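# Lay the piggy bank on its back, belly hole up

## Task

Roll the piggy bank over so it lies on its back with the slot or hole in its belly pointing upward. It must stay in that position by itself, on the table, without touching any other object.

## Robot and tools

Robot: two arms in a simulation, left_arm carrying a left hand and right_arm carrying a right hand (mirror images). Each hand has index, middle and ring fingers plus a thumb, 16 motors in all. A camera stand sits behind the arms. Objects may occasionally be nudged by an outside disturbance.

Scene frame: origin at table-top height, halfway between the two arms' nominal bases. +z is up, +x points out over the table, +y toward the left_arm side. Image left and right do not match arm names. Calibrated bases: left_arm at (+0.032, +0.312, 0) m, right_arm at (+0.034, -0.266, 0) m, both turned only slightly about z.

Hand point axes (right hand): +z runs along the straightened fingers toward the tips; +y leaves the palm face (the palm surface is at y = -0.062 m); +x crosses the palm away from the thumb. On the left hand, +x points toward the thumb. Straight fingertips reach about 0.12 m past the hand point. A rigid mast near the wrist on the palm side can collide with objects.

Tool execute_actions. Argument actions: a list of actions. Each action is a list of 1 to 15 rows, and each row lasts one control step of 1/30 s. If an action has fewer than 15 rows, its final row is held for the remaining steps. Each action takes 0.5 s. Every row holds exactly 48 numbers, each in [-1, 1], and both arms are always included. The order is:
(1-6) left_arm dx, dy, dz, rx, ry, rz;
(7-22) the left hand's 16 motor goals;
(23) left current_limit, (24) left speed;
(25-30) right_arm dx, dy, dz, rx, ry, rz;
(31-46) the right hand's 16 motor goals;
(47) right current_limit, (48) right speed.

Arm numbers are offsets, not poses. They are measured along the scene frame's axes from the arm's Hand target as it stood when the action began. Every row within an action refers back to that same start, not to the row before it. A new action starts from the updated target, so repeating an offset moves the arm further. Scale: 1.0 equals 0.6 m for dx, dy, dz, and 180 degrees for rx, ry, rz. The three rotation numbers together form one rotation vector, applied about the Hand target's position. An all-zero arm block means hold the current target.

Hand motor order, identical in rows and in every hand_* result list: index_mcp, index_abd, index_pip, index_dip, thumb_cmc, thumb_axl, thumb_mcp, thumb_ipl, middle_mcp, middle_abd, middle_pip, middle_dip, ring_mcp, ring_abd, ring_pip, ring_dip. These are absolute goal angles scaled linearly between each hinge's two stops, not offsets. Moving toward -1 curls a finger toward the palm. Straight values: _mcp +0.75, _abd 0.00, _pip +0.58, _dip +0.70, thumb_cmc +0.71, thumb_axl +0.68, thumb_mcp +0.23, thumb_ipl +0.17. thumb_cmc toward -1 brings the thumb across in front of the palm.

A 0 in a hand slot is a real goal, not a hold command. To leave a hand unchanged, send back its hand_goal values along with its current limit and speed. current_limit maps -1..+1 to 0..550 mA. speed sets how fast goals are approached, at (speed + 1) / 2 times 8.5 rad/s. Initial settings are current_limit +0.4 and speed -0.6, and the last values sent stay in force. A grip presses only while its goal lies past the object's surface.

Argument cameras (optional): a list of names chosen from cam_head_left, cam_head_right, cam_high, cam_low, cam_left_wrist, cam_right_wrist, or ["all"]. Each image is 672x504. Sending an empty actions list returns all camera images plus fuller status. Otherwise images appear only when requested.

Tool zoom_image: camera (one of the names above) and region [x0, y0, x1, y1] in image pixels, with (0, 0) at the top-left. The region can be at most 504 wide and 504 high. It works only on a camera present in the most recent images.

Tool finished_scene: scene, an integer giving the current scene's number. This ends the scene permanently, so call it only after the piggy bank is resting correctly and the hands have moved off it.

Results: end_effector_position (m) and end_effector_quat_wxyz for each hand point, in the scene frame. Hand target is the last commanded pose after clipping, and the next offsets count from it. A hand often stops a little short of its target. Sending zeros asks for the target again. If a gap remains, command the missing distance as an offset. Readings can be off by a few centimetres, and the right arm sags lower under load, so aim a bit higher. Other fields: joint positions, velocities and torques; step-by-step positions recorded during motion; hand_goal; hand_measured; hand_current_ma; and hand_state with one word per motor (moving, goal, blocked, or overload).

Motion limits: on each step, commanded orientation is limited to within 40 degrees of the measured orientation, so make large turns in stages. Very small moves may not start. To stop pushing against something, command the target back past where the hand currently is.

Things to avoid: knocking the piggy bank or anything else off the table; dropping it or releasing it while it is still moving; hitting fixed or heavy objects; strong pushes; and any contact or squeezing between the two hands or arms. Keep the piggy bank away from other objects. A motor running at 495 mA or more for 5 s shuts down for 10 s. Holding loads or pushing against unreachable poses heats motors: a MOTOR HOT line appears at 85 °C, and at 100 °C that arm goes limp for 30 to 60 s or longer. Favour smooth, short, low-effort motions, because any arm stop costs time and quality.

Each tool is called as name(argument=value, ...), one argument or row to a line, values as JSON.

## Session

execute_actions(
  actions=[],
)

Scene clock: 0.00 s.
left_arm: end_effector_position=(+0.3404, +0.5986, +0.1665) hand_goal=(+0.754, +0.000, +0.576, +0.696, +0.714, +0.678, +0.226, +0.168, +0.754, +0.000, +0.576, +0.696, +0.754, +0.000, +0.576, +0.696) hand_measured=(+0.754, +0.000, +0.576, +0.696, +0.714, +0.678, +0.226, +0.168, +0.754, +0.000, +0.576, +0.696, +0.754, +0.000, +0.576, +0.696) hand_current_ma=(+0, +0, +0, +0, +0, +0, +0, +0, +0, +0, +0, +0, +0, +0, +0, +0) hand_state=(goal, goal, goal, goal, goal, goal, goal, goal, goal, goal, goal, goal, goal, goal, goal, goal) hand_current_limit=0.40 hand_speed=-0.60 end_effector_quat_wxyz=(-0.266, +0.255, +0.822, +0.435) | right_arm: end_effector_position=(+0.7226, -0.5625, +0.2235) hand_goal=(+0.754, +0.000, +0.576, +0.696, +0.714, +0.678, +0.226, +0.168, +0.754, +0.000, +0.576, +0.696, +0.754, +0.000, +0.576, +0.696) hand_measured=(+0.754, +0.000, +0.576, +0.696, +0.714, +0.678, +0.226, +0.168, +0.754, +0.000, +0.576, +0.696, +0.754, +0.000, +0.576, +0.696) hand_current_ma=(+0, +0, +0, +0, +0, +0, +0, +0, +0, +0, +0, +0, +0, +0, +0, +0) hand_state=(goal, goal, goal, goal, goal, goal, goal, goal, goal, goal, goal, goal, goal, goal, goal, goal) hand_current_limit=0.40 hand_speed=-0.60 end_effector_quat_wxyz=(+0.714, +0.584, +0.283, -0.263)
Joint positions: left_arm=[0.312 1.416 0.683 -0.753 -1.067 -0.625] | right_arm=[-0.19 2.286 1.45 1.304 1.215 -1.246]
Joint velocities: within noise
Joint torques (N m): no reading
Heat: left arm: hottest wrist yaw 32 °C; right arm: hottest elbow 33 °C.
Hand target: left_arm +0.3457, +0.6004, +0.1719; -0.258, +0.248, +0.823, +0.441 | right_arm +0.7247, -0.5626, +0.2223; +0.718, +0.584, +0.278, -0.257

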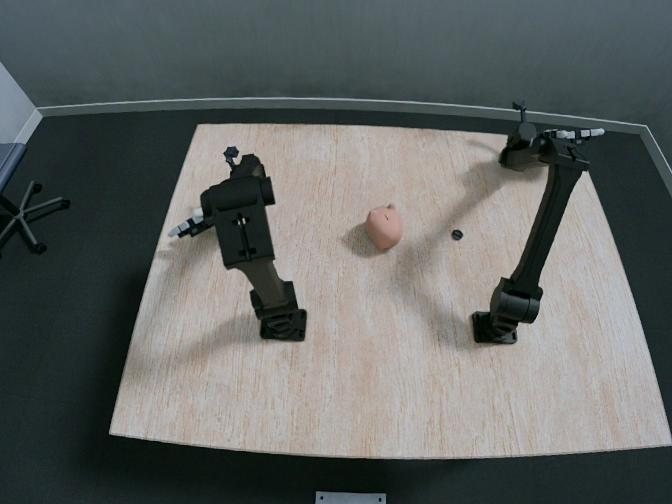

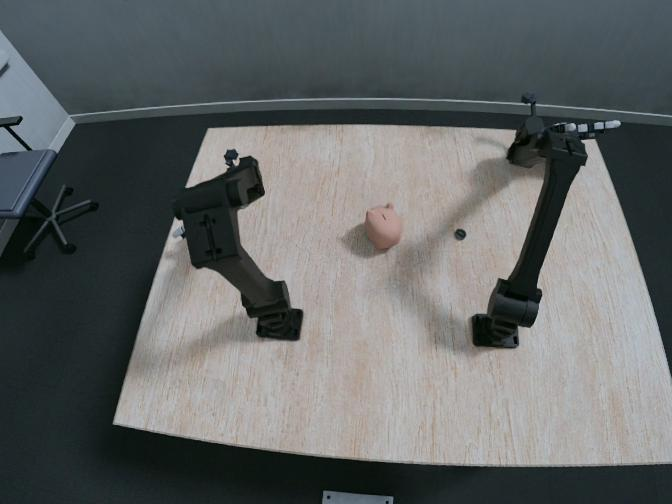

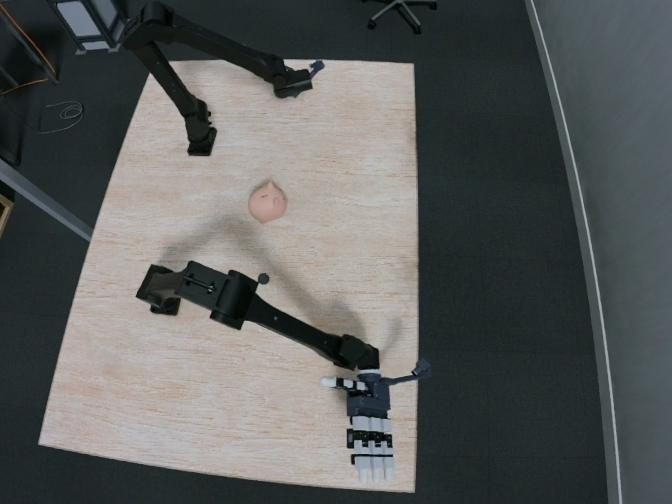

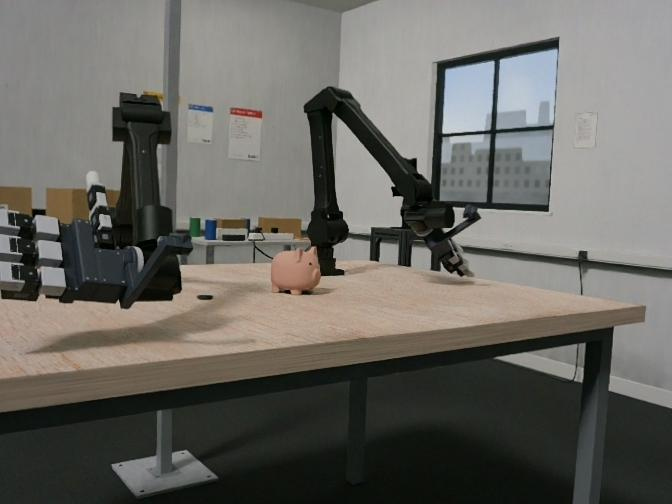

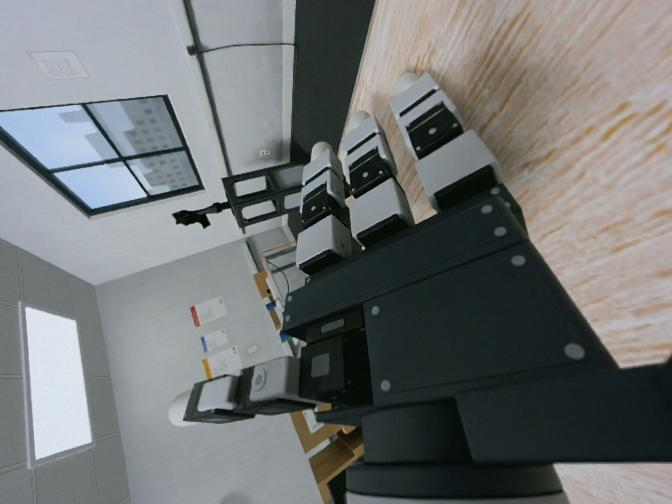

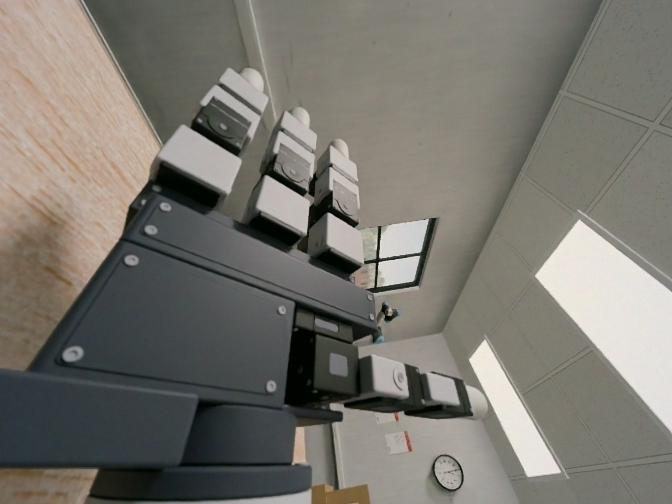

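zoom_image(
  camera="cam_head_left",
  region=[320, 170, 480, 290],
)

zoom_image(
  camera="cam_high",
  region=[200, 150, 340, 290],
)

zoom_image(
  camera="cam_low",
  region=[180, 220, 360, 320],
)

Scaled by 3.150 from the camera's 672x504 image, which has a finer 960x720 frame.

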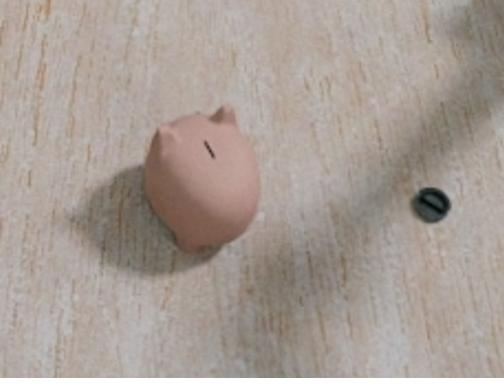

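Scaled by 3.600 from the camera's 672x504 image, which has a finer 960x720 frame.

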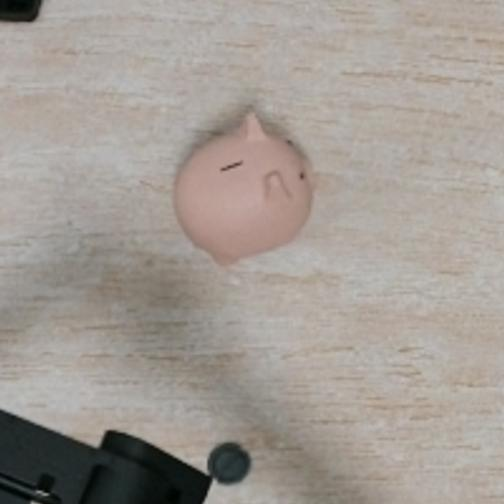

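Scaled by 2.800 from the camera's 672x504 image, which has a finer 960x720 frame.

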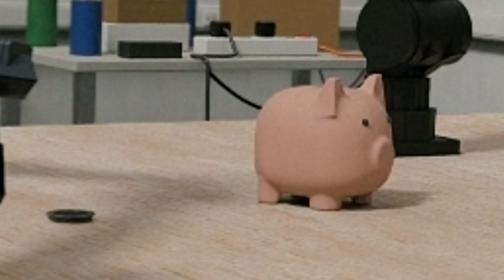

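execute_actions(
  actions=[
    [[0,0,0,0,0,0,0.754,0,0.576,0.696,0.714,0.678,0.226,0.168,0.754,0,0.576,0.696,0.754,0,0.576,0.696,0.4,-0.6,-0.008,0.223,0.083,0,0,0.0825,0.754,0,0.576,0.696,-0.571,0.678,0.226,0.168,0.754,0,0.576,0.696,-0.342,0,-0.591,0.261,0.4,-0.4]],
    [[0,0,0,0,0,0,0.754,0,0.576,0.696,0.714,0.678,0.226,0.168,0.754,0,0.576,0.696,0.754,0,0.576,0.696,0.4,-0.6,-0.047,0.205,0.033,0,0,0.0825,0.754,0,0.576,0.696,-0.571,0.678,0.226,0.168,0.754,0,0.576,0.696,-0.342,0,-0.591,0.261,0.4,-0.4]],
    [[0,0,0,0,0,0,0.754,0,0.576,0.696,0.714,0.678,0.226,0.168,0.754,0,0.576,0.696,0.754,0,0.576,0.696,0.4,-0.6,-0.083,0.18,0,0,0,0.0825,0.754,0,0.576,0.696,-0.571,0.678,0.226,0.168,0.754,0,0.576,0.696,-0.342,0,-0.591,0.261,0.4,-0.4]],
    [[0,0,0,0,0,0,0.754,0,0.576,0.696,0.714,0.678,0.226,0.168,0.754,0,0.576,0.696,0.754,0,0.576,0.696,0.4,-0.6,-0.108,0.15,0,0,0,0.0825,0.754,0,0.576,0.696,-0.571,0.678,0.226,0.168,0.754,0,0.576,0.696,-0.342,0,-0.591,0.261,0.4,-0.4]],
    [[0,0,0,0,0,0,0.754,0,0.576,0.696,0.714,0.678,0.226,0.168,0.754,0,0.576,0.696,0.754,0,0.576,0.696,0.4,-0.6,-0.128,0.117,0,0,0,0.0825,0.754,0,0.576,0.696,-0.571,0.678,0.226,0.168,0.754,0,0.576,0.696,-0.342,0,-0.591,0.261,0.4,-0.4]],
  ],
  cameras=["cam_high"],
)

Scene clock: 403.57 s.
left_arm: end_effector_position=(+0.3404, +0.5986, +0.1665) hand_goal=(+0.754, +0.000, +0.576, +0.696, +0.714, +0.678, +0.226, +0.168, +0.754, +0.000, +0.576, +0.696, +0.754, +0.000, +0.576, +0.696) hand_measured=(+0.756, +0.000, +0.576, +0.696, +0.718, +0.678, +0.226, +0.168, +0.756, +0.000, +0.576, +0.696, +0.758, +0.000, +0.576, +0.696) hand_current_ma=(+1, +0, +0, +0, +1, +0, +0, +0, +1, +0, +0, +0, +1, +0, +0, +0) hand_state=(goal, goal, goal, goal, goal, goal, goal, goal, goal, goal, goal, goal, goal, goal, goal, goal) hand_current_limit=0.40 hand_speed=-0.60 end_effector_quat_wxyz=(-0.266, +0.255, +0.822, +0.435) | right_arm: end_effector_position=(+0.5076, -0.0330, +0.2770) hand_goal=(+0.754, +0.000, +0.576, +0.696, -0.570, +0.678, +0.226, +0.168, +0.754, +0.000, +0.576, +0.696, -0.342, +0.000, -0.590, +0.262) hand_measured=(+0.760, -0.002, +0.576, +0.696, -0.576, +0.678, +0.226, +0.168, +0.760, -0.002, +0.576, +0.696, -0.342, +0.000, -0.590, +0.264) hand_current_ma=(+2, +0, +0, +0, -1, +0, +0, +0, +2, +0, +0, +0, +0, +0, +0, +0) hand_state=(goal, goal, goal, goal, goal, goal, goal, goal, goal, goal, goal, goal, goal, goal, goal, goal) hand_current_limit=0.40 hand_speed=-0.40 end_effector_quat_wxyz=(+0.723, +0.287, +0.595, +0.204)
Joint positions: left_arm=[0.312 1.416 0.683 -0.753 -1.067 -0.625] | right_arm=[0.644 1.638 0.57 1.248 0.776 -0.973]
Joint torques (N m): left_arm=[-0.56 -5.48 7.42 0.35 -0.98 -0.04] | right_arm=[0.44 -12.75 4.86 4.31 0.09 0.23]
Heat: left arm: hottest elbow 40 °C; right arm: hottest shoulder 39 °C.
Hand target: left_arm +0.3457, +0.6004, +0.1719; -0.258, +0.248, +0.823, +0.441 | right_arm +0.5003, -0.0375, +0.2919; +0.727, +0.298, +0.574, +0.228
Off the commanded pose: left_arm 0.008 m, 1 deg | right_arm 0.017 m, 4 deg.
Step readings (end_effector_position of left_arm | right_arm):
0: (+0.3404, +0.5986, +0.1665) | (+0.7226, -0.5625, +0.2235)
1: (+0.3404, +0.5986, +0.1665) | (+0.7225, -0.5623, +0.2232)
2: (+0.3404, +0.5986, +0.1665) | (+0.7231, -0.5595, +0.2231)
4: (+0.3404, +0.5986, +0.1665) | (+0.7207, -0.5442, +0.2205)
8: (+0.3404, +0.5986, +0.1665) | (+0.7194, -0.4852, +0.2331)
15: (+0.3404, +0.5986, +0.1665) | (+0.7253, -0.4111, +0.2798)
16: (+0.3404, +0.5986, +0.1665) | (+0.7246, -0.4096, +0.2826)
17: (+0.3404, +0.5986, +0.1665) | (+0.7236, -0.4059, +0.2835)
19: (+0.3404, +0.5986, +0.1665) | (+0.7150, -0.3926, +0.2799)
23: (+0.3404, +0.5986, +0.1665) | (+0.6997, -0.3520, +0.2748)
30: (+0.3404, +0.5986, +0.1665) | (+0.6954, -0.2963, +0.2886)
31: (+0.3404, +0.5986, +0.1665) | (+0.6948, -0.2950, +0.2898)
32: (+0.3404, +0.5986, +0.1665) | (+0.6934, -0.2901, +0.2895)
34: (+0.3404, +0.5986, +0.1665) | (+0.6828, -0.2769, +0.2849)
38: (+0.3404, +0.5986, +0.1665) | (+0.6590, -0.2354, +0.2783)
45: (+0.3404, +0.5986, +0.1665) | (+0.6473, -0.1876, +0.2855)
46: (+0.3404, +0.5986, +0.1665) | (+0.6466, -0.1885, +0.2850)
47: (+0.3404, +0.5986, +0.1665) | (+0.6443, -0.1848, +0.2841)
49: (+0.3404, +0.5986, +0.1665) | (+0.6318, -0.1734, +0.2790)
53: (+0.3404, +0.5986, +0.1665) | (+0.6008, -0.1360, +0.2743)
60: (+0.3404, +0.5986, +0.1665) | (+0.5840, -0.0989, +0.2817)
61: (+0.3404, +0.5986, +0.1665) | (+0.5834, -0.1006, +0.2811)
62: (+0.3404, +0.5986, +0.1665) | (+0.5805, -0.0960, +0.2799)
64: (+0.3404, +0.5986, +0.1665) | (+0.5658, -0.0865, +0.2743)
68: (+0.3404, +0.5986, +0.1665) | (+0.5284, -0.0557, +0.2702)
75: (+0.3404, +0.5986, +0.1665) | (+0.5080, -0.0303, +0.2789)
Images, in order (width x height): cam_high 672x504.

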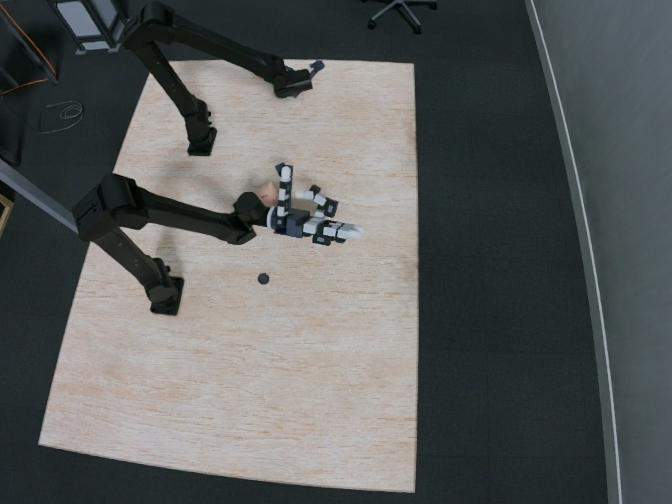

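execute_actions(
  actions=[
    [[0,0,0,0,0,0,0.754,0,0.576,0.696,0.714,0.678,0.226,0.168,0.754,0,0.576,0.696,0.754,0,0.576,0.696,0.4,-0.6,0,0,0,0.185,-0.0325,0.024,0.754,0,0.576,0.696,-0.571,0.678,0.226,0.168,0.754,0,0.576,0.696,-0.342,0,-0.591,0.261,0.4,-0.4]],
    [[0,0,0,0,0,0,0.754,0,0.576,0.696,0.714,0.678,0.226,0.168,0.754,0,0.576,0.696,0.754,0,0.576,0.696,0.4,-0.6,0,0,0,0.185,-0.0325,0.024,0.754,0,0.576,0.696,-0.571,0.678,0.226,0.168,0.754,0,0.576,0.696,-0.342,0,-0.591,0.261,0.4,-0.4]],
    [[0,0,0,0,0,0,0.754,0,0.576,0.696,0.714,0.678,0.226,0.168,0.754,0,0.576,0.696,0.754,0,0.576,0.696,0.4,-0.6,0,0,0,0.185,-0.0325,0.024,0.754,0,0.576,0.696,-0.571,0.678,0.226,0.168,0.754,0,0.576,0.696,-0.342,0,-0.591,0.261,0.4,-0.4]],
    [[0,0,0,0,0,0,0.754,0,0.576,0.696,0.714,0.678,0.226,0.168,0.754,0,0.576,0.696,0.754,0,0.576,0.696,0.4,-0.6,0,0,0,0.185,-0.0325,0.024,0.754,0,0.576,0.696,-0.571,0.678,0.226,0.168,0.754,0,0.576,0.696,-0.342,0,-0.591,0.261,0.4,-0.4]],
    [[0,0,0,0,0,0,0.754,0,0.576,0.696,0.714,0.678,0.226,0.168,0.754,0,0.576,0.696,0.754,0,0.576,0.696,0.4,-0.6,-0.14,0.05,-0.03,0,0,0.0825,0.754,0,0.576,0.696,-0.571,0.678,0.226,0.168,0.754,0,0.576,0.696,-0.342,0,-0.591,0.261,0.4,-0.4]],
  ],
  cameras=["cam_high", "cam_head_left", "cam_right_wrist"],
)

Scene clock: 422.13 s.
left_arm: end_effector_position=(+0.3404, +0.5986, +0.1665) hand_goal=(+0.754, +0.000, +0.576, +0.696, +0.714, +0.678, +0.226, +0.168, +0.754, +0.000, +0.576, +0.696, +0.754, +0.000, +0.576, +0.696) hand_measured=(+0.756, +0.000, +0.576, +0.696, +0.718, +0.678, +0.226, +0.168, +0.756, +0.000, +0.576, +0.696, +0.758, +0.000, +0.576, +0.696) hand_current_ma=(+1, +0, +0, +0, +1, +0, +0, +0, +1, +0, +0, +0, +1, +0, +0, +0) hand_state=(goal, goal, goal, goal, goal, goal, goal, goal, goal, goal, goal, goal, goal, goal, goal, goal) hand_current_limit=0.40 hand_speed=-0.60 end_effector_quat_wxyz=(-0.266, +0.255, +0.822, +0.435) | right_arm: end_effector_position=(+0.4170, -0.0065, +0.2735) hand_goal=(+0.754, +0.000, +0.576, +0.696, -0.570, +0.678, +0.226, +0.168, +0.754, +0.000, +0.576, +0.696, -0.342, +0.000, -0.590, +0.262) hand_measured=(+0.756, +0.002, +0.576, +0.696, -0.562, +0.678, +0.226, +0.168, +0.756, +0.002, +0.576, +0.696, -0.342, +0.000, -0.590, +0.264) hand_current_ma=(+0, +0, +0, +0, +2, +0, +0, +0, +0, +0, +0, +0, +0, +0, +0, +0) hand_state=(goal, goal, goal, goal, goal, goal, goal, goal, goal, goal, goal, goal, goal, goal, goal, goal) hand_current_limit=0.40 hand_speed=-0.40 end_effector_quat_wxyz=(-0.024, +0.668, +0.013, +0.744)
Joint positions: left_arm=[0.312 1.416 0.683 -0.753 -1.067 -0.625] | right_arm=[1.058 1.417 0.701 0.907 0.965 1.426]
Joint torques (N m): left_arm=[-0.62 -5.25 7.31 0.18 -1 -0.04] | right_arm=[0.03 -11.69 6.52 1.18 -0.24 -0.09]
Heat: left arm: hottest elbow 40 °C; right arm: hottest shoulder 37 °C.
Hand target: left_arm +0.3457, +0.6004, +0.1719; -0.258, +0.248, +0.823, +0.441 | right_arm +0.4163, -0.0076, +0.2738; -0.032, +0.671, +0.012, +0.741
Off the commanded pose: left_arm 0.008 m, 1 deg | right_arm 0.001 m, 1 deg.
Step readings (end_effector_position of left_arm | right_arm):
0: (+0.3404, +0.5986, +0.1665) | (+0.5076, -0.0330, +0.2770)
1: (+0.3404, +0.5986, +0.1665) | (+0.5074, -0.0335, +0.2776)
2: (+0.3404, +0.5986, +0.1665) | (+0.5061, -0.0358, +0.2797)
4: (+0.3404, +0.5986, +0.1665) | (+0.5009, -0.0410, +0.2849)
8: (+0.3404, +0.5986, +0.1665) | (+0.5017, -0.0412, +0.2809)
15: (+0.3404, +0.5986, +0.1665) | (+0.4989, -0.0366, +0.2816)
16: (+0.3404, +0.5986, +0.1665) | (+0.4986, -0.0376, +0.2826)
17: (+0.3404, +0.5986, +0.1665) | (+0.4983, -0.0401, +0.2836)
19: (+0.3404, +0.5986, +0.1665) | (+0.4980, -0.0410, +0.2873)
23: (+0.3404, +0.5986, +0.1665) | (+0.5022, -0.0378, +0.2895)
30: (+0.3404, +0.5986, +0.1665) | (+0.4979, -0.0366, +0.2837)
31: (+0.3404, +0.5986, +0.1665) | (+0.4983, -0.0374, +0.2816)
32: (+0.3404, +0.5986, +0.1665) | (+0.4979, -0.0398, +0.2806)
34: (+0.3404, +0.5986, +0.1665) | (+0.4970, -0.0412, +0.2820)
38: (+0.3404, +0.5986, +0.1665) | (+0.5014, -0.0386, +0.2903)
45: (+0.3404, +0.5986, +0.1665) | (+0.5010, -0.0372, +0.2859)
46: (+0.3404, +0.5986, +0.1665) | (+0.5008, -0.0371, +0.2861)
47: (+0.3404, +0.5986, +0.1665) | (+0.4999, -0.0390, +0.2857)
49: (+0.3404, +0.5986, +0.1665) | (+0.4989, -0.0407, +0.2830)
53: (+0.3404, +0.5986, +0.1665) | (+0.5006, -0.0390, +0.2811)
60: (+0.3404, +0.5986, +0.1665) | (+0.4995, -0.0432, +0.2900)
61: (+0.3404, +0.5986, +0.1665) | (+0.4988, -0.0433, +0.2917)
62: (+0.3404, +0.5986, +0.1665) | (+0.4963, -0.0388, +0.2926)
64: (+0.3404, +0.5986, +0.1665) | (+0.4812, -0.0379, +0.2885)
68: (+0.3404, +0.5986, +0.1665) | (+0.4379, -0.0246, +0.2755)
75: (+0.3404, +0.5986, +0.1665) | (+0.4170, -0.0068, +0.2765)
camera_calibration:
cam_right_wrist: T_world_to_cam=[[0.106881, -0.585985, -0.803242, 0.204956], [-0.709845, 0.520709, -0.474323, 0.378557], [0.696202, 0.620873, -0.360305, -0.0605459], [0, 0, 0, 1]] pos_world=[0.288963, -0.0394253, 0.322373]
Images, in order (width x height): cam_head_left 672x504, cam_high 672x504, cam_right_wrist 672x504.

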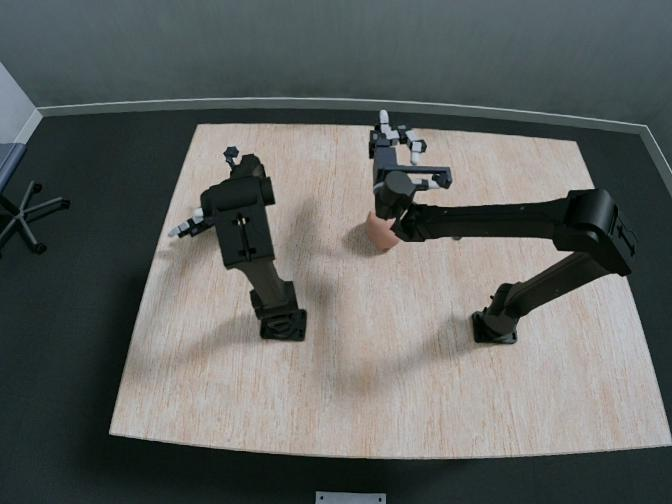

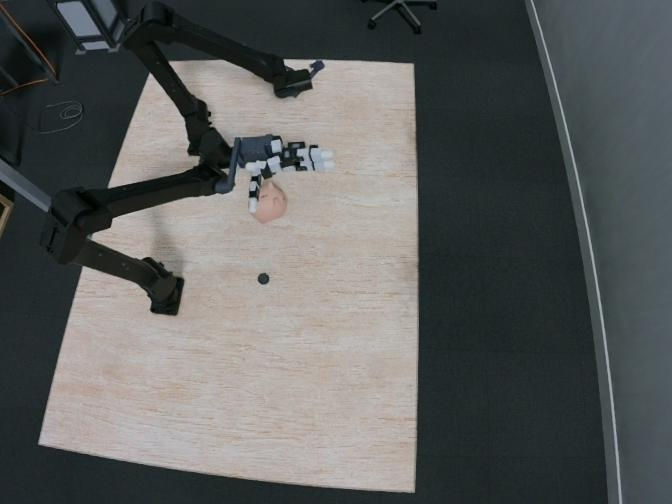

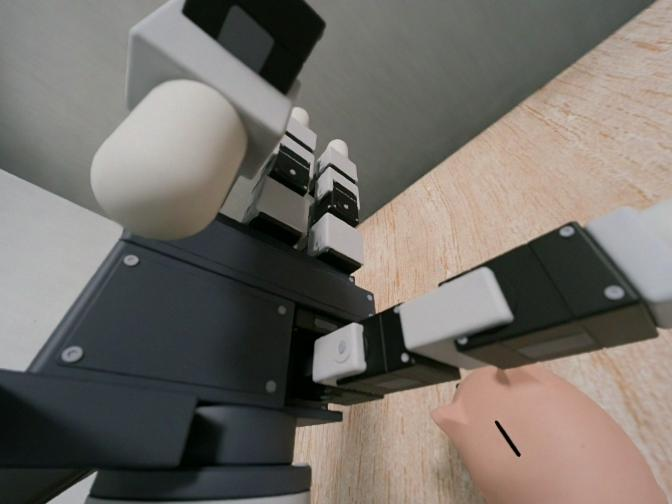

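execute_actions(
  actions=[
    [[0,0,0,0,0,0,0.754,0,0.576,0.696,0.714,0.678,0.226,0.168,0.754,0,0.576,0.696,0.754,0,0.576,0.696,0.4,-0.6,-0.095,0.03,0,-0.01,0.028,0.047,0.754,0,0.576,0.696,-0.571,0.678,0.226,0.168,0.754,0,0.576,0.696,-0.342,0,-0.591,0.261,0.4,-0.4]],
    [[0,0,0,0,0,0,0.754,0,0.576,0.696,0.714,0.678,0.226,0.168,0.754,0,0.576,0.696,0.754,0,0.576,0.696,0.4,-0.6,-0.095,0.028,-0.08,-0.01,0.028,0.047,0.754,0,0.576,0.696,-0.571,0.678,0.226,0.168,0.754,0,0.576,0.696,-0.342,0,-0.591,0.261,0.4,-0.4]],
    [[0,0,0,0,0,0,0.754,0,0.576,0.696,0.714,0.678,0.226,0.168,0.754,0,0.576,0.696,0.754,0,0.576,0.696,0.4,-0.6,0,0,0,0,0,0,0.754,0,0.576,0.696,-0.571,0.678,0.226,0.168,0.754,0,0.576,0.696,-0.342,0,-0.591,0.261,0.4,-0.4]],
  ],
  cameras=["cam_head_left", "cam_high", "cam_low", "cam_right_wrist"],
)

Scene clock: 437.13 s.
left_arm: end_effector_position=(+0.3404, +0.5986, +0.1665) hand_goal=(+0.754, +0.000, +0.576, +0.696, +0.714, +0.678, +0.226, +0.168, +0.754, +0.000, +0.576, +0.696, +0.754, +0.000, +0.576, +0.696) hand_measured=(+0.756, +0.000, +0.576, +0.696, +0.718, +0.678, +0.226, +0.168, +0.756, +0.000, +0.576, +0.696, +0.758, +0.000, +0.576, +0.696) hand_current_ma=(+1, +0, +0, +0, +1, +0, +0, +0, +1, +0, +0, +0, +1, +0, +0, +0) hand_state=(goal, goal, goal, goal, goal, goal, goal, goal, goal, goal, goal, goal, goal, goal, goal, goal) hand_current_limit=0.40 hand_speed=-0.60 end_effector_quat_wxyz=(-0.266, +0.255, +0.822, +0.435) | right_arm: end_effector_position=(+0.3049, +0.0266, +0.2212) hand_goal=(+0.754, +0.000, +0.576, +0.696, -0.570, +0.678, +0.226, +0.168, +0.754, +0.000, +0.576, +0.696, -0.342, +0.000, -0.590, +0.262) hand_measured=(+0.756, +0.002, +0.576, +0.696, -0.562, +0.678, +0.226, +0.168, +0.756, +0.002, +0.576, +0.696, -0.342, +0.000, -0.590, +0.264) hand_current_ma=(+0, +0, +0, +0, +2, +0, +0, +0, +0, +0, +0, +0, +0, +0, +0, +0) hand_state=(goal, goal, goal, goal, goal, goal, goal, goal, goal, goal, goal, goal, goal, goal, goal, goal) hand_current_limit=0.40 hand_speed=-0.40 end_effector_quat_wxyz=(-0.113, +0.724, +0.139, +0.666)
Joint positions: left_arm=[0.312 1.416 0.683 -0.753 -1.067 -0.625] | right_arm=[1.352 1.213 0.532 0.53 0.956 1.673]
Joint torques (N m): left_arm=[-0.73 -6.07 7.32 0.27 -0.97 -0.04] | right_arm=[0.73 -8.7 7.8 1.35 0.37 -0.1]
Heat: left arm: hottest elbow 40 °C; right arm: hottest elbow 38 °C.
Hand target: left_arm +0.3457, +0.6004, +0.1719; -0.258, +0.248, +0.823, +0.441 | right_arm +0.3022, +0.0272, +0.2258; -0.120, +0.725, +0.131, +0.666
Off the commanded pose: left_arm 0.008 m, 1 deg | right_arm 0.005 m, 1 deg.
Step readings (end_effector_position of left_arm | right_arm):
0: (+0.3404, +0.5986, +0.1665) | (+0.4170, -0.0064, +0.2733)
1: (+0.3404, +0.5986, +0.1665) | (+0.4169, -0.0066, +0.2730)
2: (+0.3404, +0.5986, +0.1665) | (+0.4150, -0.0052, +0.2720)
4: (+0.3404, +0.5986, +0.1665) | (+0.4040, -0.0049, +0.2677)
8: (+0.3404, +0.5986, +0.1665) | (+0.3755, +0.0005, +0.2689)
15: (+0.3404, +0.5986, +0.1665) | (+0.3609, +0.0083, +0.2750)
16: (+0.3404, +0.5986, +0.1665) | (+0.3605, +0.0075, +0.2736)
17: (+0.3404, +0.5986, +0.1665) | (+0.3580, +0.0091, +0.2710)
19: (+0.3404, +0.5986, +0.1665) | (+0.3479, +0.0113, +0.2603)
23: (+0.3404, +0.5986, +0.1665) | (+0.3197, +0.0188, +0.2340)
30: (+0.3404, +0.5986, +0.1665) | (+0.3056, +0.0277, +0.2236)
31: (+0.3404, +0.5986, +0.1665) | (+0.3054, +0.0276, +0.2231)
32: (+0.3404, +0.5986, +0.1665) | (+0.3053, +0.0272, +0.2231)
34: (+0.3404, +0.5986, +0.1665) | (+0.3052, +0.0269, +0.2226)
38: (+0.3404, +0.5986, +0.1665) | (+0.3050, +0.0267, +0.2220)
45: (+0.3404, +0.5986, +0.1665) | (+0.3049, +0.0266, +0.2214)
camera_calibration:
cam_right_wrist: T_world_to_cam=[[0.142449, -0.607296, -0.781601, 0.17921], [-0.904633, 0.240577, -0.351797, 0.29675], [0.40168, 0.757175, -0.51511, 0.0985452], [0, 0, 0, 1]] pos_world=[0.203338, -0.0371737, 0.295228]
Images, in order (width x height): cam_head_left 672x504, cam_high 672x504, cam_low 672x504, cam_right_wrist 672x504.

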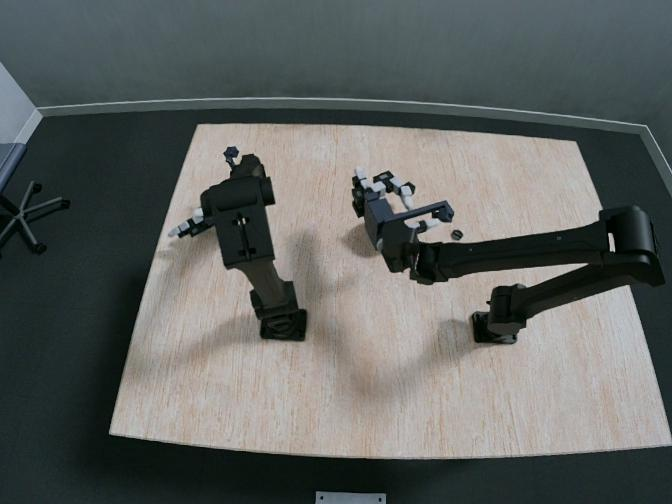

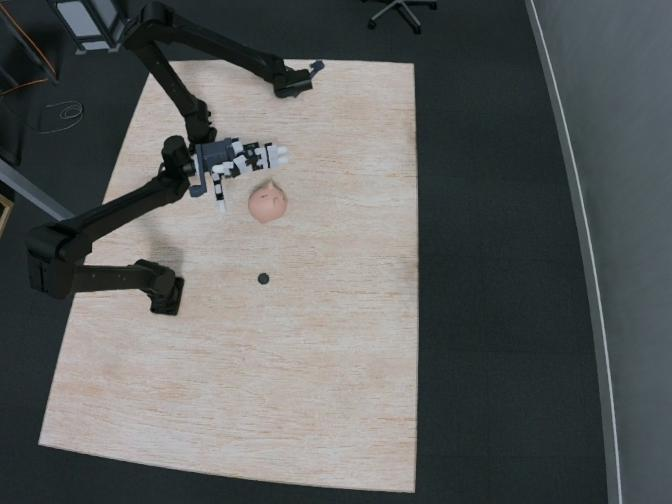

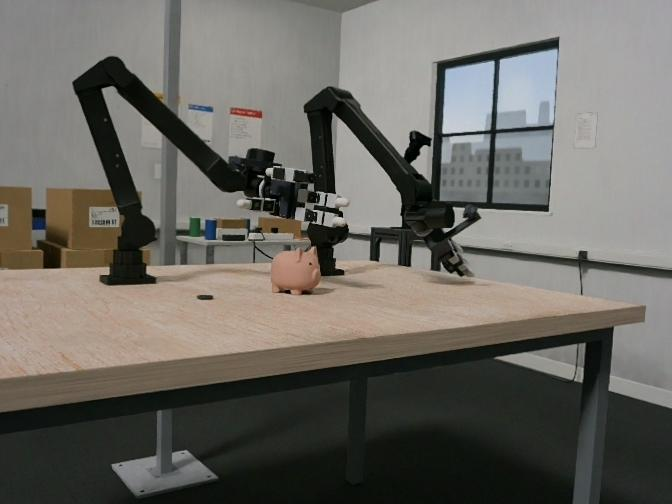

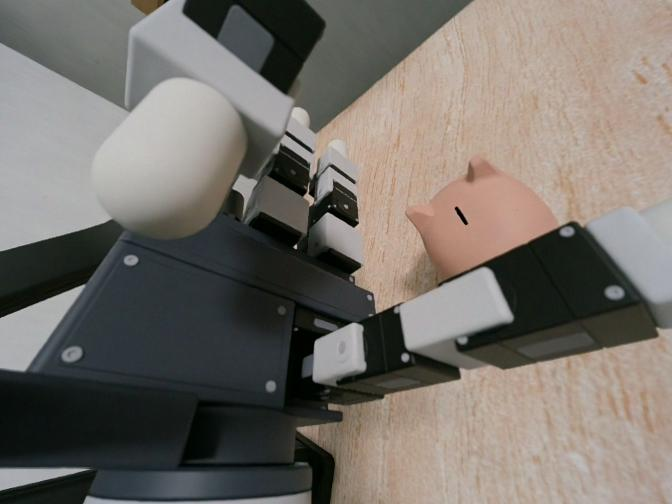

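execute_actions(
  actions=[
    [[0,0,0,0,0,0,0.754,0,0.576,0.696,0.714,0.678,0.226,0.168,0.754,0,0.576,0.696,0.754,0,0.576,0.696,0.4,-0.6,0.007,0.006,-0.09,0,0,0,0.754,0,0.576,0.696,-0.571,0.678,0.226,0.168,0.754,0,0.576,0.696,-0.342,0,-0.591,0.261,0.4,-0.4]],
    [[0,0,0,0,0,0,0.754,0,0.576,0.696,0.714,0.678,0.226,0.168,0.754,0,0.576,0.696,0.754,0,0.576,0.696,0.4,-0.6,0,0,-0.1,0,0,0,0.754,0,0.576,0.696,-0.571,0.678,0.226,0.168,0.754,0,0.576,0.696,-0.342,0,-0.591,0.261,0.4,-0.4]],
    [[0,0,0,0,0,0,0.754,0,0.576,0.696,0.714,0.678,0.226,0.168,0.754,0,0.576,0.696,0.754,0,0.576,0.696,0.4,-0.6,0,0,0,0,0,0,0.754,0,0.576,0.696,-0.571,0.678,0.226,0.168,0.754,0,0.576,0.696,-0.342,0,-0.591,0.261,0.4,-0.4]],
  ],
  cameras=["cam_high", "cam_low", "cam_right_wrist"],
)

Scene clock: 463.23 s.
left_arm: end_effector_position=(+0.3404, +0.5986, +0.1665) hand_goal=(+0.754, +0.000, +0.576, +0.696, +0.714, +0.678, +0.226, +0.168, +0.754, +0.000, +0.576, +0.696, +0.754, +0.000, +0.576, +0.696) hand_measured=(+0.756, +0.000, +0.576, +0.696, +0.718, +0.678, +0.226, +0.168, +0.756, +0.000, +0.576, +0.696, +0.758, +0.000, +0.576, +0.696) hand_current_ma=(+1, +0, +0, +0, +1, +0, +0, +0, +1, +0, +0, +0, +1, +0, +0, +0) hand_state=(goal, goal, goal, goal, goal, goal, goal, goal, goal, goal, goal, goal, goal, goal, goal, goal) hand_current_limit=0.40 hand_speed=-0.60 end_effector_quat_wxyz=(-0.266, +0.255, +0.822, +0.435) | right_arm: end_effector_position=(+0.3047, +0.0298, +0.1137) hand_goal=(+0.754, +0.000, +0.576, +0.696, -0.570, +0.678, +0.226, +0.168, +0.754, +0.000, +0.576, +0.696, -0.342, +0.000, -0.590, +0.262) hand_measured=(+0.756, +0.002, +0.576, +0.696, -0.562, +0.678, +0.226, +0.168, +0.756, +0.002, +0.576, +0.696, -0.342, +0.000, -0.590, +0.264) hand_current_ma=(+0, +0, +0, +0, +2, +0, +0, +0, +0, +0, +0, +0, +0, +0, +0, +0) hand_state=(goal, goal, goal, goal, goal, goal, goal, goal, goal, goal, goal, goal, goal, goal, goal, goal) hand_current_limit=0.40 hand_speed=-0.40 end_effector_quat_wxyz=(-0.123, +0.728, +0.132, +0.661)
Joint positions: left_arm=[0.312 1.416 0.683 -0.753 -1.067 -0.625] | right_arm=[1.352 1.561 0.438 0.958 0.95 1.71]
Joint torques (N m): left_arm=[-0.26 -6.24 7.21 0.51 -1.04 0] | right_arm=[-0.09 -7.36 4.77 3.85 0.22 -0.44]
Heat: left arm: hottest elbow 40 °C; right arm: hottest elbow 38 °C.
Hand target: left_arm +0.3457, +0.6004, +0.1719; -0.258, +0.248, +0.823, +0.441 | right_arm +0.3064, +0.0309, +0.1118; -0.120, +0.725, +0.131, +0.666
Off the commanded pose: left_arm 0.008 m, 1 deg | right_arm 0.003 m, 1 deg.
Step readings (end_effector_position of left_arm | right_arm):
0: (+0.3404, +0.5986, +0.1665) | (+0.3049, +0.0266, +0.2212)
1: (+0.3404, +0.5986, +0.1665) | (+0.3048, +0.0266, +0.2210)
2: (+0.3404, +0.5986, +0.1665) | (+0.3048, +0.0264, +0.2205)
4: (+0.3404, +0.5986, +0.1665) | (+0.3045, +0.0259, +0.2157)
8: (+0.3404, +0.5986, +0.1665) | (+0.3041, +0.0249, +0.1903)
15: (+0.3404, +0.5986, +0.1665) | (+0.3045, +0.0270, +0.1725)
16: (+0.3404, +0.5986, +0.1665) | (+0.3045, +0.0272, +0.1729)
17: (+0.3404, +0.5986, +0.1665) | (+0.3047, +0.0278, +0.1727)
19: (+0.3404, +0.5986, +0.1665) | (+0.3049, +0.0294, +0.1658)
23: (+0.3404, +0.5986, +0.1665) | (+0.3038, +0.0259, +0.1322)
30: (+0.3404, +0.5986, +0.1665) | (+0.3041, +0.0274, +0.1121)
31: (+0.3404, +0.5986, +0.1665) | (+0.3042, +0.0278, +0.1123)
32: (+0.3404, +0.5986, +0.1665) | (+0.3044, +0.0283, +0.1131)
34: (+0.3404, +0.5986, +0.1665) | (+0.3045, +0.0289, +0.1141)
38: (+0.3404, +0.5986, +0.1665) | (+0.3047, +0.0296, +0.1146)
45: (+0.3404, +0.5986, +0.1665) | (+0.3047, +0.0297, +0.1136)
camera_calibration:
cam_right_wrist: T_world_to_cam=[[0.130588, -0.58963, -0.797046, 0.102088], [-0.911111, 0.24562, -0.330979, 0.257527], [0.390926, 0.76942, -0.505143, 0.0425594], [0, 0, 0, 1]] pos_world=[0.204667, -0.035806, 0.188103]
Images, in order (width x height): cam_high 672x504, cam_low 672x504, cam_right_wrist 672x504.

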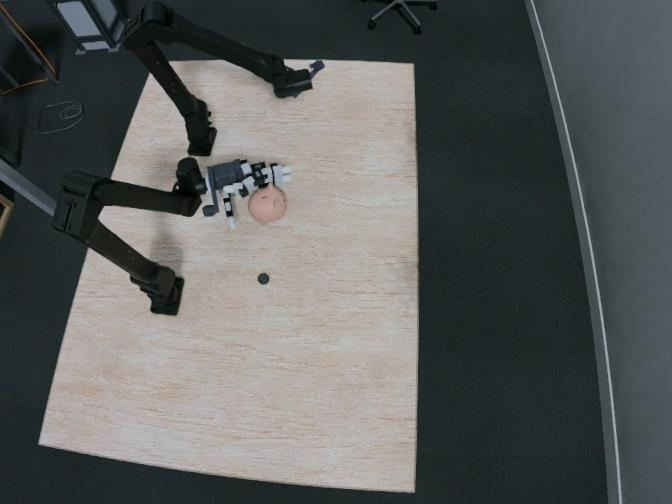

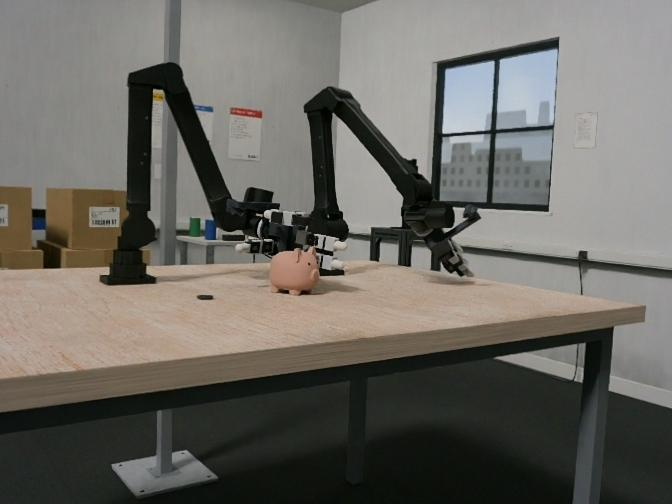

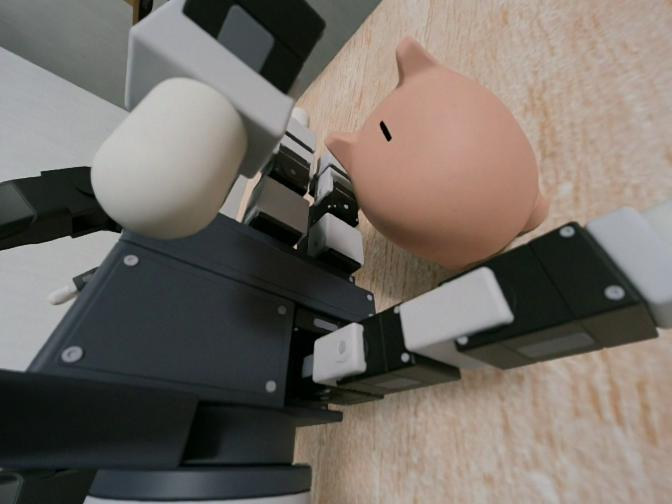

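execute_actions(
  actions=[
    [[0,0,0,0,0,0,0.754,0,0.576,0.696,0.714,0.678,0.226,0.168,0.754,0,0.576,0.696,0.754,0,0.576,0.696,0.4,-0.6,0,0,-0.06,0,0,0,0.754,0,0.576,0.696,-0.571,0.678,0.226,0.168,0.754,0,0.576,0.696,-0.342,0,-0.591,0.261,0.4,-0.4]],
    [[0,0,0,0,0,0,0.754,0,0.576,0.696,0.714,0.678,0.226,0.168,0.754,0,0.576,0.696,0.754,0,0.576,0.696,0.4,-0.6,0,0,-0.03,0,0,0,0.754,0,0.576,0.696,-0.571,0.678,0.226,0.168,0.754,0,0.576,0.696,-0.342,0,-0.591,0.261,0.4,-0.4]],
    [[0,0,0,0,0,0,0.754,0,0.576,0.696,0.714,0.678,0.226,0.168,0.754,0,0.576,0.696,0.754,0,0.576,0.696,0.4,-0.6,0,0,0,0,0,0,0.754,0,0.576,0.696,-0.571,0.678,0.226,0.168,0.754,0,0.576,0.696,-0.342,0,-0.591,0.261,0.4,-0.4]],
  ],
  cameras=["cam_high", "cam_low", "cam_right_wrist"],
)

zoom_image(
  camera="cam_low",
  region=[200, 200, 380, 320],
)

zoom_image(
  camera="cam_high",
  region=[180, 140, 320, 250],
)

Scene clock: 478.83 s.
left_arm: end_effector_position=(+0.3404, +0.5986, +0.1665) hand_goal=(+0.754, +0.000, +0.576, +0.696, +0.714, +0.678, +0.226, +0.168, +0.754, +0.000, +0.576, +0.696, +0.754, +0.000, +0.576, +0.696) hand_measured=(+0.756, +0.000, +0.576, +0.696, +0.718, +0.678, +0.226, +0.168, +0.756, +0.000, +0.576, +0.696, +0.758, +0.000, +0.576, +0.696) hand_current_ma=(+1, +0, +0, +0, +1, +0, +0, +0, +1, +0, +0, +0, +1, +0, +0, +0) hand_state=(goal, goal, goal, goal, goal, goal, goal, goal, goal, goal, goal, goal, goal, goal, goal, goal) hand_current_limit=0.40 hand_speed=-0.60 end_effector_quat_wxyz=(-0.266, +0.255, +0.822, +0.435) | right_arm: end_effector_position=(+0.3050, +0.0308, +0.0601) hand_goal=(+0.754, +0.000, +0.576, +0.696, -0.570, +0.678, +0.226, +0.168, +0.754, +0.000, +0.576, +0.696, -0.342, +0.000, -0.590, +0.262) hand_measured=(+0.756, +0.002, +0.576, +0.696, -0.562, +0.678, +0.226, +0.168, +0.756, +0.002, +0.576, +0.696, -0.342, +0.000, -0.590, +0.264) hand_current_ma=(+0, +0, +0, +0, +2, +0, +0, +0, +0, +0, +0, +0, +0, +0, +0, +0) hand_state=(goal, goal, goal, goal, goal, goal, goal, goal, goal, goal, goal, goal, goal, goal, goal, goal) hand_current_limit=0.40 hand_speed=-0.40 end_effector_quat_wxyz=(-0.123, +0.728, +0.132, +0.661)
Joint positions: left_arm=[0.312 1.416 0.683 -0.753 -1.067 -0.625] | right_arm=[1.352 1.792 0.436 1.191 0.95 1.71]
Joint torques (N m): left_arm=[0.03 -5.83 7.28 0.35 -1.03 -0.03] | right_arm=[0.03 -8.59 3.07 3.82 0.22 -0.44]
Heat: left arm: hottest elbow 40 °C; right arm: hottest elbow 38 °C.
Hand target: left_arm +0.3457, +0.6004, +0.1719; -0.258, +0.248, +0.823, +0.441 | right_arm +0.3064, +0.0309, +0.0578; -0.120, +0.725, +0.131, +0.666
Off the commanded pose: left_arm 0.008 m, 1 deg | right_arm 0.003 m, 1 deg.
Step readings (end_effector_position of left_arm | right_arm):
0: (+0.3404, +0.5986, +0.1665) | (+0.3047, +0.0298, +0.1137)
1: (+0.3404, +0.5986, +0.1665) | (+0.3048, +0.0299, +0.1138)
2: (+0.3404, +0.5986, +0.1665) | (+0.3049, +0.0302, +0.1132)
4: (+0.3404, +0.5986, +0.1665) | (+0.3052, +0.0315, +0.1079)
8: (+0.3404, +0.5986, +0.1665) | (+0.3051, +0.0312, +0.0873)
15: (+0.3404, +0.5986, +0.1665) | (+0.3050, +0.0309, +0.0775)
16: (+0.3404, +0.5986, +0.1665) | (+0.3051, +0.0311, +0.0778)
17: (+0.3404, +0.5986, +0.1665) | (+0.3052, +0.0315, +0.0781)
19: (+0.3404, +0.5986, +0.1665) | (+0.3053, +0.0319, +0.0756)
23: (+0.3404, +0.5986, +0.1665) | (+0.3050, +0.0307, +0.0642)
30: (+0.3404, +0.5986, +0.1665) | (+0.3049, +0.0305, +0.0593)
31: (+0.3404, +0.5986, +0.1665) | (+0.3050, +0.0306, +0.0596)
32: (+0.3404, +0.5986, +0.1665) | (+0.3050, +0.0306, +0.0596)
34: (+0.3404, +0.5986, +0.1665) | (+0.3050, +0.0308, +0.0599)
38: (+0.3404, +0.5986, +0.1665) | (+0.3050, +0.0308, +0.0601)
45: (+0.3404, +0.5986, +0.1665) | (+0.3050, +0.0308, +0.0601)
camera_calibration:
cam_right_wrist: T_world_to_cam=[[0.130634, -0.589521, -0.79712, 0.0598538], [-0.911108, 0.245634, -0.330977, 0.23969], [0.390917, 0.769499, -0.505029, 0.0145749], [0, 0, 0, 1]] pos_world=[0.204867, -0.0348062, 0.134403]
Images, in order (width x height): cam_high 672x504, cam_low 672x504, cam_right_wrist 672x504.

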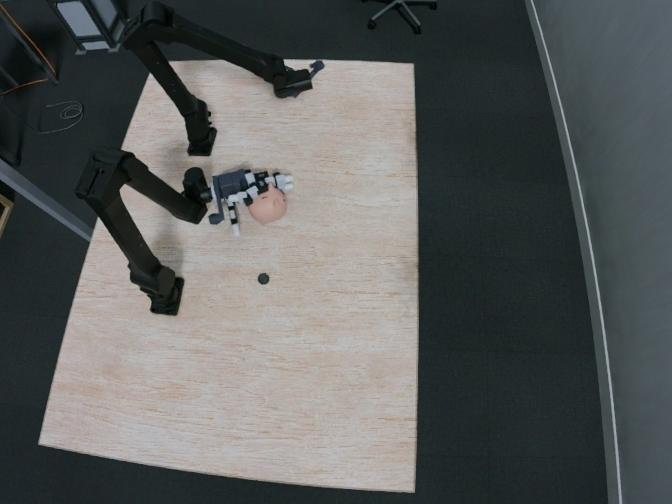

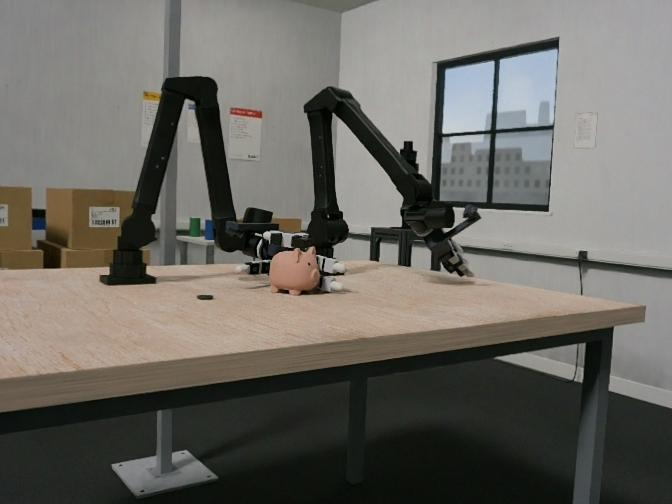

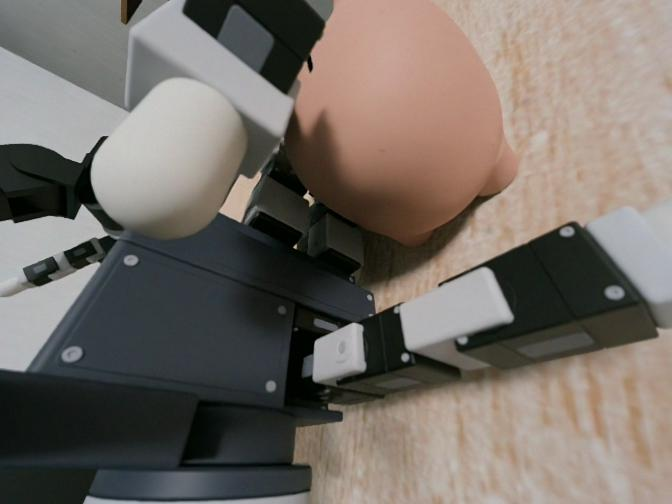

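Scaled by 2.800 from the camera's 672x504 image, which has a finer 960x720 frame.

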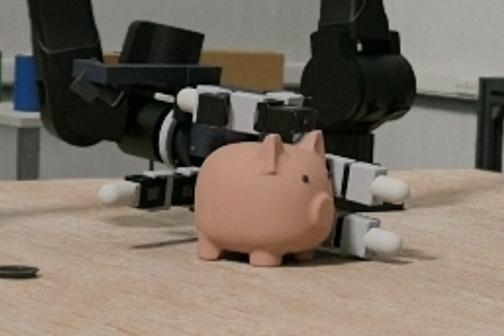

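Scaled by 3.600 from the camera's 672x504 image, which has a finer 960x720 frame.

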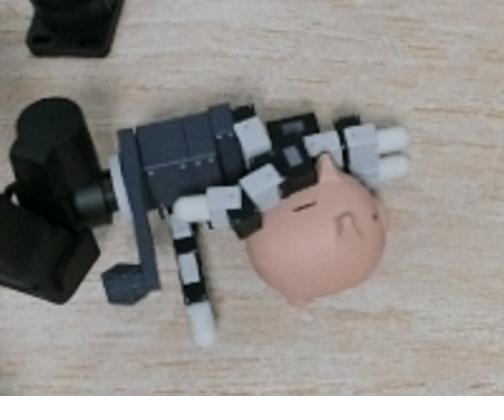

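execute_actions(
  actions=[
    [[0,0,0,0,0,0,0.754,0,0.576,0.696,0.714,0.678,0.226,0.168,0.754,0,0.576,0.696,0.754,0,0.576,0.696,0.4,-0.6,0.037,-0.005,-0.01,0,0,0,0.754,0,0.576,0.696,-0.571,0.678,0.226,0.168,0.754,0,0.576,0.696,-0.342,0,-0.591,0.261,0.4,-0.7]],
    [[0,0,0,0,0,0,0.754,0,0.576,0.696,0.714,0.678,0.226,0.168,0.754,0,0.576,0.696,0.754,0,0.576,0.696,0.4,-0.6,0,0,0,0,0,0,0.5,0,0.2,0.261,-0.6,0.678,-0.03,0.168,0.5,0,0.2,0.261,-0.342,0,-0.591,0.261,0.4,-0.75]],
    [[0,0,0,0,0,0,0.754,0,0.576,0.696,0.714,0.678,0.226,0.168,0.754,0,0.576,0.696,0.754,0,0.576,0.696,0.4,-0.6,0,0,0,0,0,0,0.5,0,0.2,0.261,-0.6,0.678,-0.03,0.168,0.5,0,0.2,0.261,-0.342,0,-0.591,0.261,0.4,-0.75]],
  ],
  cameras=["cam_high", "cam_low", "cam_right_wrist"],
)

zoom_image(
  camera="cam_low",
  region=[200, 200, 380, 320],
)

zoom_image(
  camera="cam_high",
  region=[180, 140, 320, 250],
)

Scene clock: 497.87 s.
left_arm: end_effector_position=(+0.3404, +0.5986, +0.1665) hand_goal=(+0.754, +0.000, +0.576, +0.696, +0.714, +0.678, +0.226, +0.168, +0.754, +0.000, +0.576, +0.696, +0.754, +0.000, +0.576, +0.696) hand_measured=(+0.756, +0.000, +0.576, +0.696, +0.718, +0.678, +0.226, +0.168, +0.756, +0.000, +0.576, +0.696, +0.758, +0.000, +0.576, +0.696) hand_current_ma=(+1, +0, +0, +0, +1, +0, +0, +0, +1, +0, +0, +0, +1, +0, +0, +0) hand_state=(goal, goal, goal, goal, goal, goal, goal, goal, goal, goal, goal, goal, goal, goal, goal, goal) hand_current_limit=0.40 hand_speed=-0.60 end_effector_quat_wxyz=(-0.266, +0.255, +0.822, +0.435) | right_arm: end_effector_position=(+0.3238, +0.0288, +0.0556) hand_goal=(+0.500, +0.000, +0.200, +0.262, -0.600, +0.678, -0.030, +0.168, +0.500, +0.000, +0.200, +0.262, -0.342, +0.000, -0.590, +0.262) hand_measured=(+0.526, +0.010, +0.228, +0.278, -0.580, +0.678, -0.028, +0.168, +0.534, +0.010, +0.242, +0.286, -0.378, +0.000, -0.590, +0.264) hand_current_ma=(+19, +3, +19, +7, +12, +0, +0, +0, +31, +2, +40, +15, -34, +0, +0, +0) hand_state=(blocked, goal, blocked, goal, blocked, goal, goal, goal, blocked, goal, blocked, blocked, blocked, goal, goal, goal) hand_current_limit=0.40 hand_speed=-0.75 end_effector_quat_wxyz=(-0.128, +0.727, +0.132, +0.661)
Joint positions: left_arm=[0.312 1.416 0.683 -0.753 -1.067 -0.625] | right_arm=[1.294 1.818 0.441 1.231 0.885 1.696]
Joint torques (N m): left_arm=[-1.38 -5.77 7.43 0.27 -1.01 -0.06] | right_arm=[-0.79 -8.41 3.37 3.58 0.15 -0.5]
Heat: left arm: hottest elbow 40 °C; right arm: hottest elbow 37 °C.
Hand target: left_arm +0.3457, +0.6004, +0.1719; -0.258, +0.248, +0.823, +0.441 | right_arm +0.3287, +0.0278, +0.0518; -0.120, +0.725, +0.131, +0.666
Off the commanded pose: left_arm 0.008 m, 1 deg | right_arm 0.006 m, 1 deg.
Step readings (end_effector_position of left_arm | right_arm):
0: (+0.3404, +0.5986, +0.1665) | (+0.3050, +0.0308, +0.0601)
1: (+0.3404, +0.5986, +0.1665) | (+0.3050, +0.0308, +0.0601)
2: (+0.3404, +0.5986, +0.1665) | (+0.3057, +0.0322, +0.0598)
4: (+0.3404, +0.5986, +0.1665) | (+0.3093, +0.0341, +0.0582)
8: (+0.3404, +0.5986, +0.1665) | (+0.3194, +0.0281, +0.0553)
15: (+0.3404, +0.5986, +0.1665) | (+0.3228, +0.0265, +0.0550)
16: (+0.3404, +0.5986, +0.1665) | (+0.3229, +0.0265, +0.0551)
17: (+0.3404, +0.5986, +0.1665) | (+0.3229, +0.0265, +0.0551)
19: (+0.3404, +0.5986, +0.1665) | (+0.3230, +0.0266, +0.0550)
23: (+0.3404, +0.5986, +0.1665) | (+0.3235, +0.0282, +0.0550)
30: (+0.3404, +0.5986, +0.1665) | (+0.3237, +0.0285, +0.0553)
31: (+0.3404, +0.5986, +0.1665) | (+0.3237, +0.0287, +0.0554)
32: (+0.3404, +0.5986, +0.1665) | (+0.3238, +0.0288, +0.0556)
34: (+0.3404, +0.5986, +0.1665) | (+0.3238, +0.0288, +0.0556)
38: (+0.3404, +0.5986, +0.1665) | (+0.3238, +0.0288, +0.0556)
45: (+0.3404, +0.5986, +0.1665) | (+0.3238, +0.0288, +0.0556)
camera_calibration:
cam_right_wrist: T_world_to_cam=[[0.135045, -0.58242, -0.801592, 0.0512567], [-0.912651, 0.241871, -0.329493, 0.256357], [0.385785, 0.776071, -0.498883, 0.00768936], [0, 0, 0, 1]] pos_world=[0.224076, -0.0381199, 0.129391]
Images, in order (width x height): cam_high 672x504, cam_low 672x504, cam_right_wrist 672x504.

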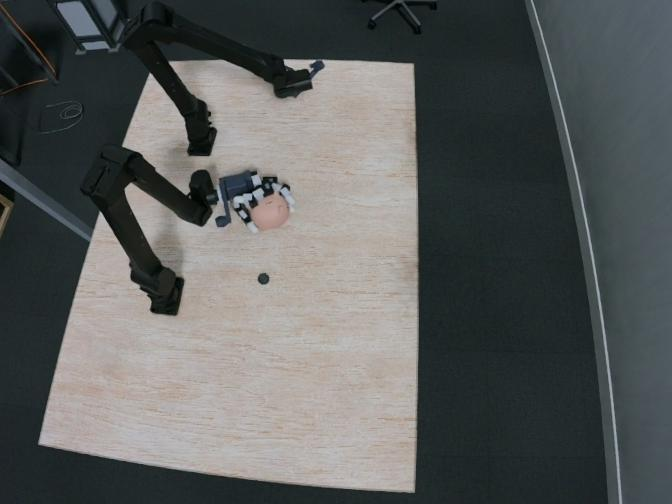

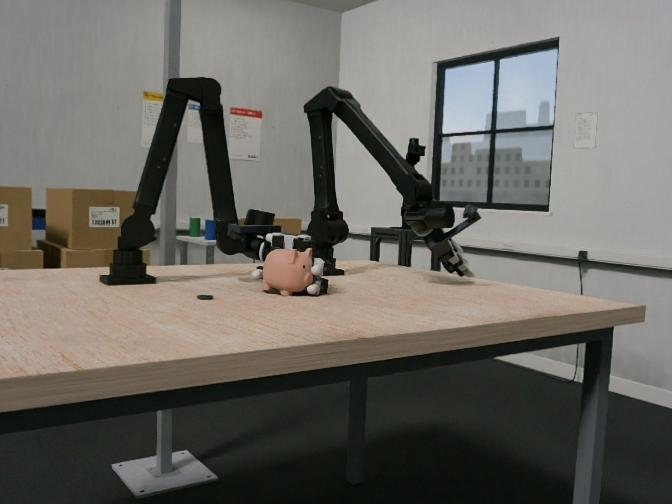

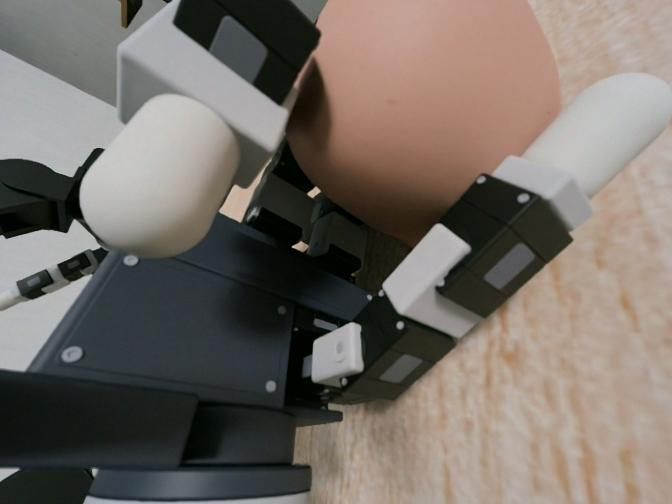

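Scaled by 2.800 from the camera's 672x504 image, which has a finer 960x720 frame.

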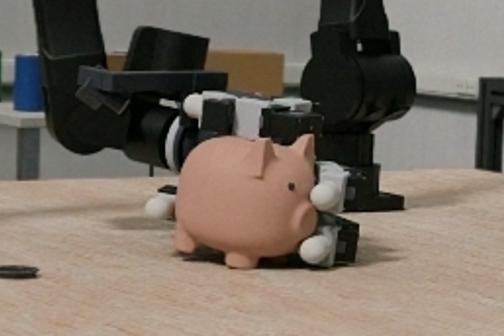

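Scaled by 3.600 from the camera's 672x504 image, which has a finer 960x720 frame.

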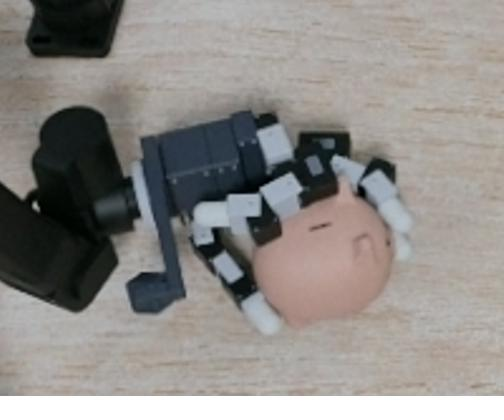

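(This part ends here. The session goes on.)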